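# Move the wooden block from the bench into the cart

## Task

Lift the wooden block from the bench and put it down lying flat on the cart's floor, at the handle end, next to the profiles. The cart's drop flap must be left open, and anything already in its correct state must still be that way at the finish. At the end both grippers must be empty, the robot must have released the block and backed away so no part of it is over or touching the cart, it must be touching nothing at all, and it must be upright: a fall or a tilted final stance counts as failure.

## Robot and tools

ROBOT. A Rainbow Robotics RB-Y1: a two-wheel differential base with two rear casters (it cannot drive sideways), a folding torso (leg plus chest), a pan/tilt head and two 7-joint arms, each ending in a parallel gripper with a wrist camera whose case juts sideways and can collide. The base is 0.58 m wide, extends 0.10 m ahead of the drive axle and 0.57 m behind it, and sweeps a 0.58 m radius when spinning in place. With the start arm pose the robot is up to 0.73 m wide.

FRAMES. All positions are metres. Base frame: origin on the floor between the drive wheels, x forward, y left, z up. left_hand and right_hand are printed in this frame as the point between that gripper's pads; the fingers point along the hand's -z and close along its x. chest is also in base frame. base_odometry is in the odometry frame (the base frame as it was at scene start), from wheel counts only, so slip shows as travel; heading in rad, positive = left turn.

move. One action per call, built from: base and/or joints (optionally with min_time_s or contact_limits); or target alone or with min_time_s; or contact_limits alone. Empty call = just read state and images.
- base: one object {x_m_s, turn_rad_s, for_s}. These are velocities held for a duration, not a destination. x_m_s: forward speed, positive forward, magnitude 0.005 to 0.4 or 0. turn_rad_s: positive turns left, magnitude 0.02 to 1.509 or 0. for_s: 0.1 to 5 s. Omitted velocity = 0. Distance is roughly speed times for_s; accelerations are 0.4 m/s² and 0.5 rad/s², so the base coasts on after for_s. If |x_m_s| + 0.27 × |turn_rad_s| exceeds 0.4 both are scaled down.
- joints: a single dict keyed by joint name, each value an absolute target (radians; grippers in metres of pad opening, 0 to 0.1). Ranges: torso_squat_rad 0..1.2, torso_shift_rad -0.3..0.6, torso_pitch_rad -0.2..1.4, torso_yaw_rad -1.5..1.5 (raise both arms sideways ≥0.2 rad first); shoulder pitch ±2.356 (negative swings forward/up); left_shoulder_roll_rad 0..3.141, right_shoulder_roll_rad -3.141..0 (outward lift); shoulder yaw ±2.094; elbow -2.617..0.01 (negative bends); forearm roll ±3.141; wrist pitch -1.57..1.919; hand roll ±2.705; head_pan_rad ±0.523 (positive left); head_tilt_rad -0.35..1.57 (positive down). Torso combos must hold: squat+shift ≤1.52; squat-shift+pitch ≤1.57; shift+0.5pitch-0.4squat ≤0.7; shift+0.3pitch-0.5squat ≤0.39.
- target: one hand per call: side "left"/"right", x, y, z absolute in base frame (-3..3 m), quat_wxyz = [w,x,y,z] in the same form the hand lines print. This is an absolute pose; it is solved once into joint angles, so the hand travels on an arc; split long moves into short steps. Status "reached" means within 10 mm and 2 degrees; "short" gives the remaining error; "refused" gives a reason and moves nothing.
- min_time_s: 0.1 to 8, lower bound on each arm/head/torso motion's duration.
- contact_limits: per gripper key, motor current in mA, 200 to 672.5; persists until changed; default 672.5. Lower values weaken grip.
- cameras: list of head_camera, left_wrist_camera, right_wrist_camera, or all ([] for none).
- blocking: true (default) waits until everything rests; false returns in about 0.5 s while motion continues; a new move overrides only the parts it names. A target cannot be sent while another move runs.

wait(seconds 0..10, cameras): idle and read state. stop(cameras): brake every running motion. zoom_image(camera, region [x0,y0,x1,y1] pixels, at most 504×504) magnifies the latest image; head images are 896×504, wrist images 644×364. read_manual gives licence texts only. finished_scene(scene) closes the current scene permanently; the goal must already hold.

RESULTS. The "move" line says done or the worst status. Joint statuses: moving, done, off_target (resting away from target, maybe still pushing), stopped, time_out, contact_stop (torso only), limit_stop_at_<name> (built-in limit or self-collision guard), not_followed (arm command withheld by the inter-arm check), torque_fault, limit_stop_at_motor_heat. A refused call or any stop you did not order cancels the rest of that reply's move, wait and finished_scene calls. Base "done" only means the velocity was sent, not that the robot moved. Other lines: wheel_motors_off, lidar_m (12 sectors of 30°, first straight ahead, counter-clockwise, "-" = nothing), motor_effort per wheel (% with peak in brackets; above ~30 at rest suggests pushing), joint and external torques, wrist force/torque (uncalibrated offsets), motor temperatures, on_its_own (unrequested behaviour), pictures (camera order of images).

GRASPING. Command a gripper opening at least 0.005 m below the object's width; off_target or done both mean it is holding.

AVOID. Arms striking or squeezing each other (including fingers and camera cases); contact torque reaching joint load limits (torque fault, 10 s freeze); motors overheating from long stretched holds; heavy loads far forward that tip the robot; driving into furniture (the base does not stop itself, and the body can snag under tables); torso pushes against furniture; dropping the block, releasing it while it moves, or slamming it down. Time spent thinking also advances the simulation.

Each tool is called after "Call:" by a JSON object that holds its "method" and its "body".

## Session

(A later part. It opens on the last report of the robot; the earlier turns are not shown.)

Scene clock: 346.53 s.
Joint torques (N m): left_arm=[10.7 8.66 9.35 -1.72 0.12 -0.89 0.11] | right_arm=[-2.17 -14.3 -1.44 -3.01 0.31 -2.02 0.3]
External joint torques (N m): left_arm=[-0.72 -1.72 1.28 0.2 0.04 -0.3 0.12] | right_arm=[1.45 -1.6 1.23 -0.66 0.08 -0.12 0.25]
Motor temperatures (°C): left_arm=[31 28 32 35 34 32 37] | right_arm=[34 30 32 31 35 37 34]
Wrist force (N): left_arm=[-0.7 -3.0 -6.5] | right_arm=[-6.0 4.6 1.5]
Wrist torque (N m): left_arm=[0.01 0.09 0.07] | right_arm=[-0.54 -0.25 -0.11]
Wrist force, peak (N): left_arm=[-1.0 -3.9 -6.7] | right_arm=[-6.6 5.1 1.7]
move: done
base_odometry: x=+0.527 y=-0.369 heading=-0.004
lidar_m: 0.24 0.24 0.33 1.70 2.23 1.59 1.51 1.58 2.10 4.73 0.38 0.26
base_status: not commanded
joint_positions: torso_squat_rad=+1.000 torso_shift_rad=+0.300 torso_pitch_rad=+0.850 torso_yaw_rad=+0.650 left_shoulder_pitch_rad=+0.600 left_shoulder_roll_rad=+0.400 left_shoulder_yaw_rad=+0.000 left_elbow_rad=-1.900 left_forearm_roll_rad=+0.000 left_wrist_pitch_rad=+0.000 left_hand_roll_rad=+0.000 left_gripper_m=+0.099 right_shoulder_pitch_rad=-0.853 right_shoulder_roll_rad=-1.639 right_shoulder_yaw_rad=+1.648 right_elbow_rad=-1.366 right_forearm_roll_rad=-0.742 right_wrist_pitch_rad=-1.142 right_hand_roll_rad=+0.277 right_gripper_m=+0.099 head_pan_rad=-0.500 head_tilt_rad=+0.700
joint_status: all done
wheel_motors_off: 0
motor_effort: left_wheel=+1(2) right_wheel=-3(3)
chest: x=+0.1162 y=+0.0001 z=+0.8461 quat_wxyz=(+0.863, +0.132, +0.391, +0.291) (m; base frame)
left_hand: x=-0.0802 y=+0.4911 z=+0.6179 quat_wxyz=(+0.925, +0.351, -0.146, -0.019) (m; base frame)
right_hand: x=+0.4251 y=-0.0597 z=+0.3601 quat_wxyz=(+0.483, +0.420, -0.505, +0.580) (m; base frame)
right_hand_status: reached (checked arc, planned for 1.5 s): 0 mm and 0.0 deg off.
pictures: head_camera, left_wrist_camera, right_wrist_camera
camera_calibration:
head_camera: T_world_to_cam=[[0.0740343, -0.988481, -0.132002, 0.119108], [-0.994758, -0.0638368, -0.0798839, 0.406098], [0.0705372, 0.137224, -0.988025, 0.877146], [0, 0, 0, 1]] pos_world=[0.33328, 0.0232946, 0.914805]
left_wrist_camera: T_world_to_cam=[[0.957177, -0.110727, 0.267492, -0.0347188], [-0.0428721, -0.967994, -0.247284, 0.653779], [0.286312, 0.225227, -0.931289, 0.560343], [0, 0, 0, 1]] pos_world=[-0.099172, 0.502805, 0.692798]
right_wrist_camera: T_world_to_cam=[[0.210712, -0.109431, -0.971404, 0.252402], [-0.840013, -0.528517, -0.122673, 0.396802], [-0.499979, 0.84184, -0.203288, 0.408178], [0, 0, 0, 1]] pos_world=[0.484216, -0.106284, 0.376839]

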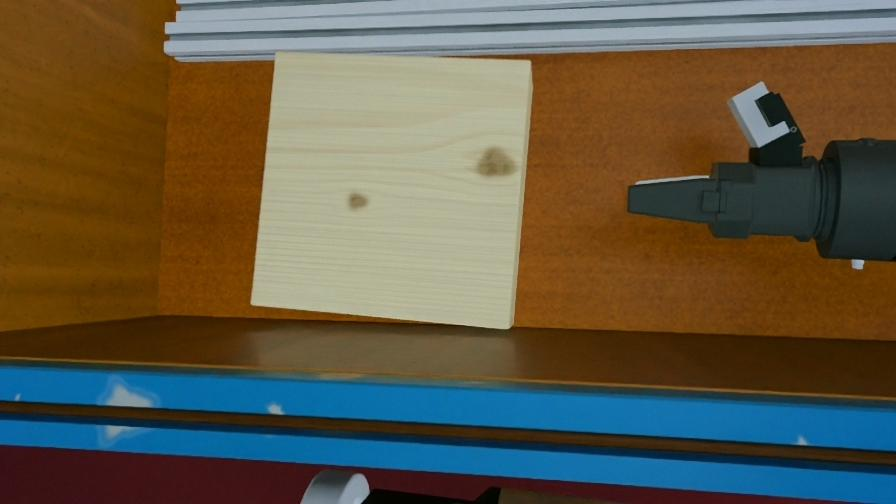

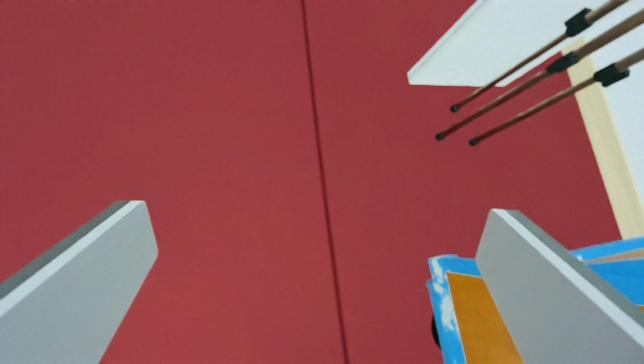

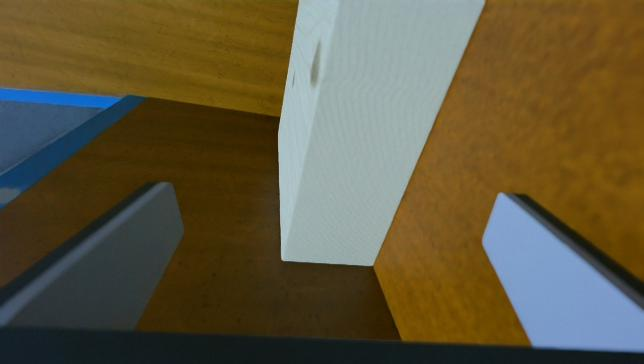

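Call:
{"method": "move", "body": {"target": {"side":"right","x":0.43,"y":-0.2,"z":0.6,"quat_wxyz":[0.5512,0.4229,-0.4379,0.5707]}, "min_time_s": 2.5, "cameras": ["head_camera"]}}

Call:
{"method": "move", "body": {"joints": {"torso_squat_rad":0.4,"torso_shift_rad":0.15,"torso_pitch_rad":0.4,"head_pan_rad":-0.3}, "min_time_s": 3}}

Scene clock: 351.77 s.
Joint torques (N m): left_arm=[10.71 9.12 9.06 -1.66 0.1 -0.78 0.13] | right_arm=[1.46 -17.95 -0.47 0.14 0.03 -1.99 -0.2]
External joint torques (N m): left_arm=[-0.71 -1.27 0.99 0.25 0.02 -0.19 0.14] | right_arm=[0.91 -1.25 0.78 -0.14 0.1 -0.12 -0.25]
Motor temperatures (°C): left_arm=[31 28 32 35 34 32 37] | right_arm=[34 30 32 31 35 37 34]
Wrist force (N): left_arm=[-1.0 -3.9 -5.3] | right_arm=[-5.4 4.1 0.8]
Wrist torque (N m): left_arm=[0.08 0.07 0.08] | right_arm=[-0.51 -0.19 -0.13]
Wrist force, peak (N): left_arm=[0.3 -2.9 -7.1] | right_arm=[-6.8 4.9 1.5]
move: done
base_odometry: x=+0.527 y=-0.369 heading=-0.004
lidar_m: 0.24 0.25 0.32 1.70 2.23 1.59 1.51 1.57 2.11 4.73 0.38 0.25
base_status: not commanded
joint_positions: torso_squat_rad=+1.000 torso_shift_rad=+0.300 torso_pitch_rad=+0.850 torso_yaw_rad=+0.650 left_shoulder_pitch_rad=+0.600 left_shoulder_roll_rad=+0.400 left_shoulder_yaw_rad=+0.000 left_elbow_rad=-1.900 left_forearm_roll_rad=+0.000 left_wrist_pitch_rad=+0.000 left_hand_roll_rad=+0.000 left_gripper_m=+0.099 right_shoulder_pitch_rad=-0.800 right_shoulder_roll_rad=-2.668 right_shoulder_yaw_rad=+1.732 right_elbow_rad=-2.054 right_forearm_roll_rad=-0.582 right_wrist_pitch_rad=-1.353 right_hand_roll_rad=+0.003 right_gripper_m=+0.099 head_pan_rad=-0.500 head_tilt_rad=+0.700
joint_status: all done
wheel_motors_off: 0
motor_effort: left_wheel=+2(2) right_wheel=-1(3)
chest: x=+0.1162 y=+0.0001 z=+0.8461 quat_wxyz=(+0.863, +0.132, +0.391, +0.291) (m; base frame)
left_hand: x=-0.0802 y=+0.4911 z=+0.6179 quat_wxyz=(+0.925, +0.351, -0.146, -0.019) (m; base frame)
right_hand: x=+0.4300 y=-0.1997 z=+0.5999 quat_wxyz=(+0.551, +0.423, -0.438, +0.571) (m; base frame)
right_hand_status: reached (checked arc, planned for 2.5 s): 0 mm and 0.0 deg off.
pictures: head_camera
camera_calibration:
head_camera: T_world_to_cam=[[0.0740138, -0.988481, -0.13201, 0.119102], [-0.994767, -0.0638296, -0.0797824, 0.406099], [0.0704372, 0.137225, -0.988032, 0.87708], [0, 0, 0, 1]] pos_world=[0.33338, 0.0232946, 0.914705]

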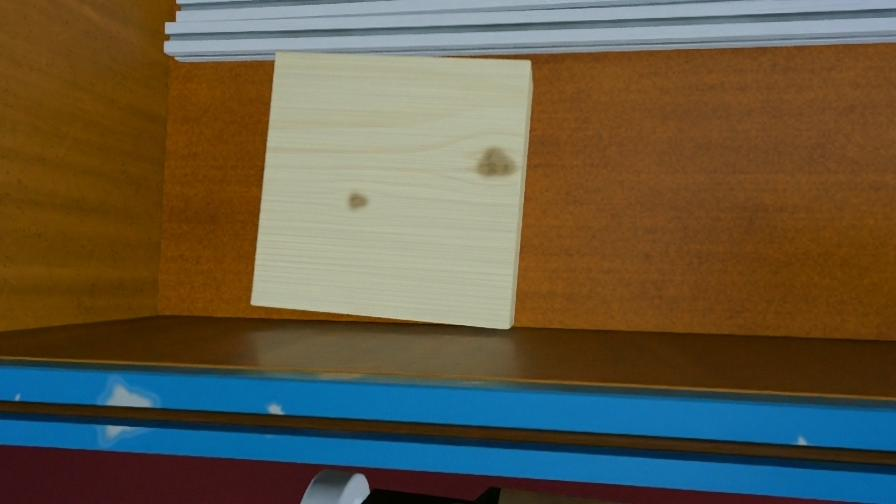

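Scene clock: 355.07 s.
Joint torques (N m): left_arm=[4.82 7.26 8.09 -6.14 0.1 -1.65 0.13] | right_arm=[2.46 -15.44 -3.12 2.44 -0.9 -1.75 -0.17]
External joint torques (N m): left_arm=[-0.53 -1.69 1.18 0.21 0.03 -0.3 0.15] | right_arm=[1.02 -1.03 1.15 0.09 -0.01 -0.09 -0.21]
Motor temperatures (°C): left_arm=[31 28 32 35 34 32 37] | right_arm=[34 30 32 31 35 37 34]
Wrist force (N): left_arm=[-3.1 -2.2 -4.6] | right_arm=[-5.2 6.4 0.8]
Wrist torque (N m): left_arm=[-0.09 -0.02 0.09] | right_arm=[-0.61 -0.22 -0.08]
Wrist force, peak (N): left_arm=[-0.5 -3.0 -7.0] | right_arm=[-5.3 6.8 0.9]
move: done
base_odometry: x=+0.527 y=-0.369 heading=-0.004
lidar_m: 0.24 0.24 0.33 1.70 2.23 1.59 1.50 1.57 2.09 4.72 0.37 0.26
base_status: not commanded
joint_positions: torso_squat_rad=+0.400 torso_shift_rad=+0.150 torso_pitch_rad=+0.400 torso_yaw_rad=+0.650 left_shoulder_pitch_rad=+0.600 left_shoulder_roll_rad=+0.400 left_shoulder_yaw_rad=+0.000 left_elbow_rad=-1.900 left_forearm_roll_rad=+0.000 left_wrist_pitch_rad=+0.000 left_hand_roll_rad=+0.000 left_gripper_m=+0.099 right_shoulder_pitch_rad=-0.800 right_shoulder_roll_rad=-2.668 right_shoulder_yaw_rad=+1.732 right_elbow_rad=-2.054 right_forearm_roll_rad=-0.582 right_wrist_pitch_rad=-1.353 right_hand_roll_rad=+0.003 right_gripper_m=+0.099 head_pan_rad=-0.300 head_tilt_rad=+0.700
joint_status: all done
wheel_motors_off: 0
motor_effort: left_wheel=+2(3) right_wheel=+0(4)
chest: x=-0.0112 y=+0.0001 z=+1.2030 quat_wxyz=(+0.929, +0.063, +0.188, +0.313) (m; base frame)
left_hand: x=-0.0888 y=+0.4911 z=+0.9122 quat_wxyz=(+0.869, +0.346, -0.348, +0.060) (m; base frame)
right_hand: x=+0.3785 y=-0.1997 z=+1.1179 quat_wxyz=(+0.439, +0.285, -0.550, +0.651) (m; base frame)
pictures: head_camera, left_wrist_camera, right_wrist_camera
camera_calibration:
head_camera: T_world_to_cam=[[0.302274, -0.939357, -0.161987, 0.210176], [-0.838417, -0.181149, -0.514044, 0.833171], [0.453527, 0.291195, -0.842329, 1.06643], [0, 0, 0, 1]] pos_world=[0.151361, 0.0378201, 1.36062]
left_wrist_camera: T_world_to_cam=[[0.74565, -0.110713, 0.657076, -0.479294], [0.0689283, -0.967995, -0.24132, 0.730748], [0.662763, 0.225232, -0.714154, 0.672154], [0, 0, 0, 1]] pos_world=[-0.138462, 0.502905, 0.971299]
right_wrist_camera: T_world_to_cam=[[0.479694, -0.232789, -0.845992, 0.71646], [-0.8021, -0.507208, -0.315239, 0.581792], [-0.35571, 0.829789, -0.430025, 0.853199], [0, 0, 0, 1]] pos_world=[0.426465, -0.246101, 1.15642]

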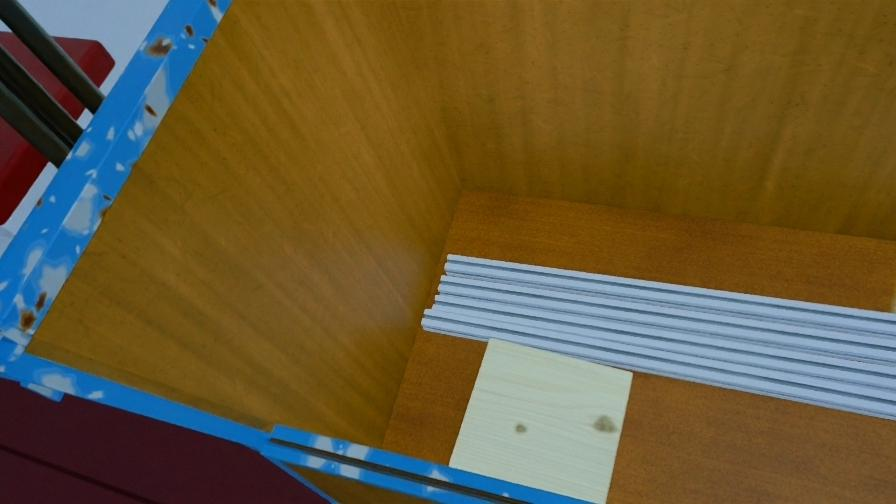

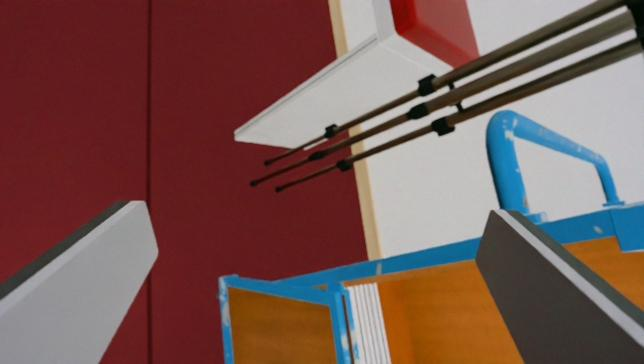

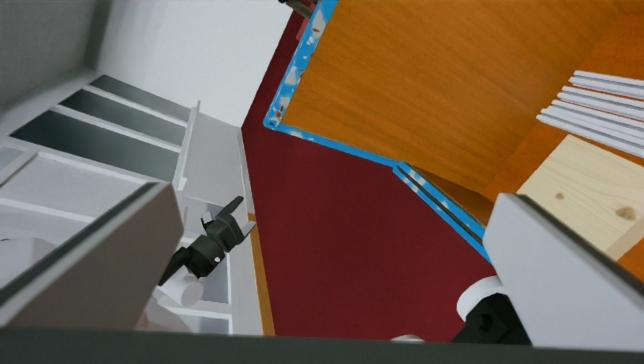

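Clear. Back away.

Call:
{"method": "move", "body": {"base": {"x_m_s":-0.2,"for_s":2.0}, "cameras": ["head_camera"]}}

Call:
{"method": "finished_scene", "body": {"scene": 2}}

Scene clock: 358.67 s.
Joint torques (N m): left_arm=[4.91 7.49 7.69 -6.12 0.07 -1.6 0.14] | right_arm=[2.71 -15.22 -3.61 2.91 -1.05 -1.73 -0.16]
External joint torques (N m): left_arm=[-0.44 -1.46 0.77 0.23 -0.01 -0.26 0.16] | right_arm=[1.27 -0.81 0.66 0.56 -0.17 -0.08 -0.2]
Motor temperatures (°C): left_arm=[31 28 32 35 34 32 37] | right_arm=[34 30 32 31 35 37 34]
Wrist force (N): left_arm=[-3.0 -2.6 -4.8] | right_arm=[-5.7 6.7 0.7]
Wrist torque (N m): left_arm=[-0.03 0.01 0.16] | right_arm=[-0.62 -0.25 -0.10]
Wrist force, peak (N): left_arm=[-3.0 -3.2 -5.7] | right_arm=[-5.7 6.8 0.6]
move: done
base_odometry: x=+0.127 y=-0.368 heading=-0.003
lidar_m: 0.63 0.66 1.23 4.94 1.63 1.16 1.10 1.16 1.55 3.92 0.96 0.68
base_status: done (sent for 2 of 2 s)
joint_positions: torso_squat_rad=+0.400 torso_shift_rad=+0.150 torso_pitch_rad=+0.400 torso_yaw_rad=+0.650 left_shoulder_pitch_rad=+0.600 left_shoulder_roll_rad=+0.400 left_shoulder_yaw_rad=+0.000 left_elbow_rad=-1.900 left_forearm_roll_rad=+0.000 left_wrist_pitch_rad=+0.000 left_hand_roll_rad=+0.000 left_gripper_m=+0.099 right_shoulder_pitch_rad=-0.800 right_shoulder_roll_rad=-2.668 right_shoulder_yaw_rad=+1.732 right_elbow_rad=-2.054 right_forearm_roll_rad=-0.582 right_wrist_pitch_rad=-1.353 right_hand_roll_rad=+0.003 right_gripper_m=+0.099 head_pan_rad=-0.300 head_tilt_rad=+0.700
joint_status: not commanded
wheel_motors_off: 0
motor_effort: left_wheel=+12(32) right_wheel=-12(23)
chest: x=-0.0112 y=+0.0001 z=+1.2030 quat_wxyz=(+0.929, +0.063, +0.188, +0.313) (m; base frame)
left_hand: x=-0.0888 y=+0.4911 z=+0.9122 quat_wxyz=(+0.869, +0.346, -0.348, +0.060) (m; base frame)
right_hand: x=+0.3784 y=-0.1997 z=+1.1179 quat_wxyz=(+0.440, +0.285, -0.550, +0.651) (m; base frame)
pictures: head_camera
camera_calibration:
head_camera: T_world_to_cam=[[0.302274, -0.939357, -0.161987, 0.210176], [-0.838417, -0.181149, -0.514044, 0.833171], [0.453527, 0.291195, -0.842329, 1.06643], [0, 0, 0, 1]] pos_world=[0.151361, 0.0378201, 1.36062]

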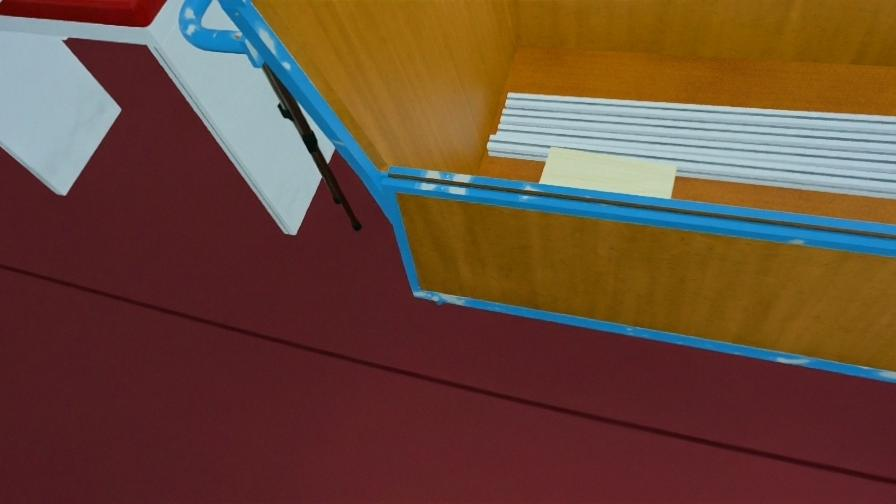

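The scene is finished: the task was done.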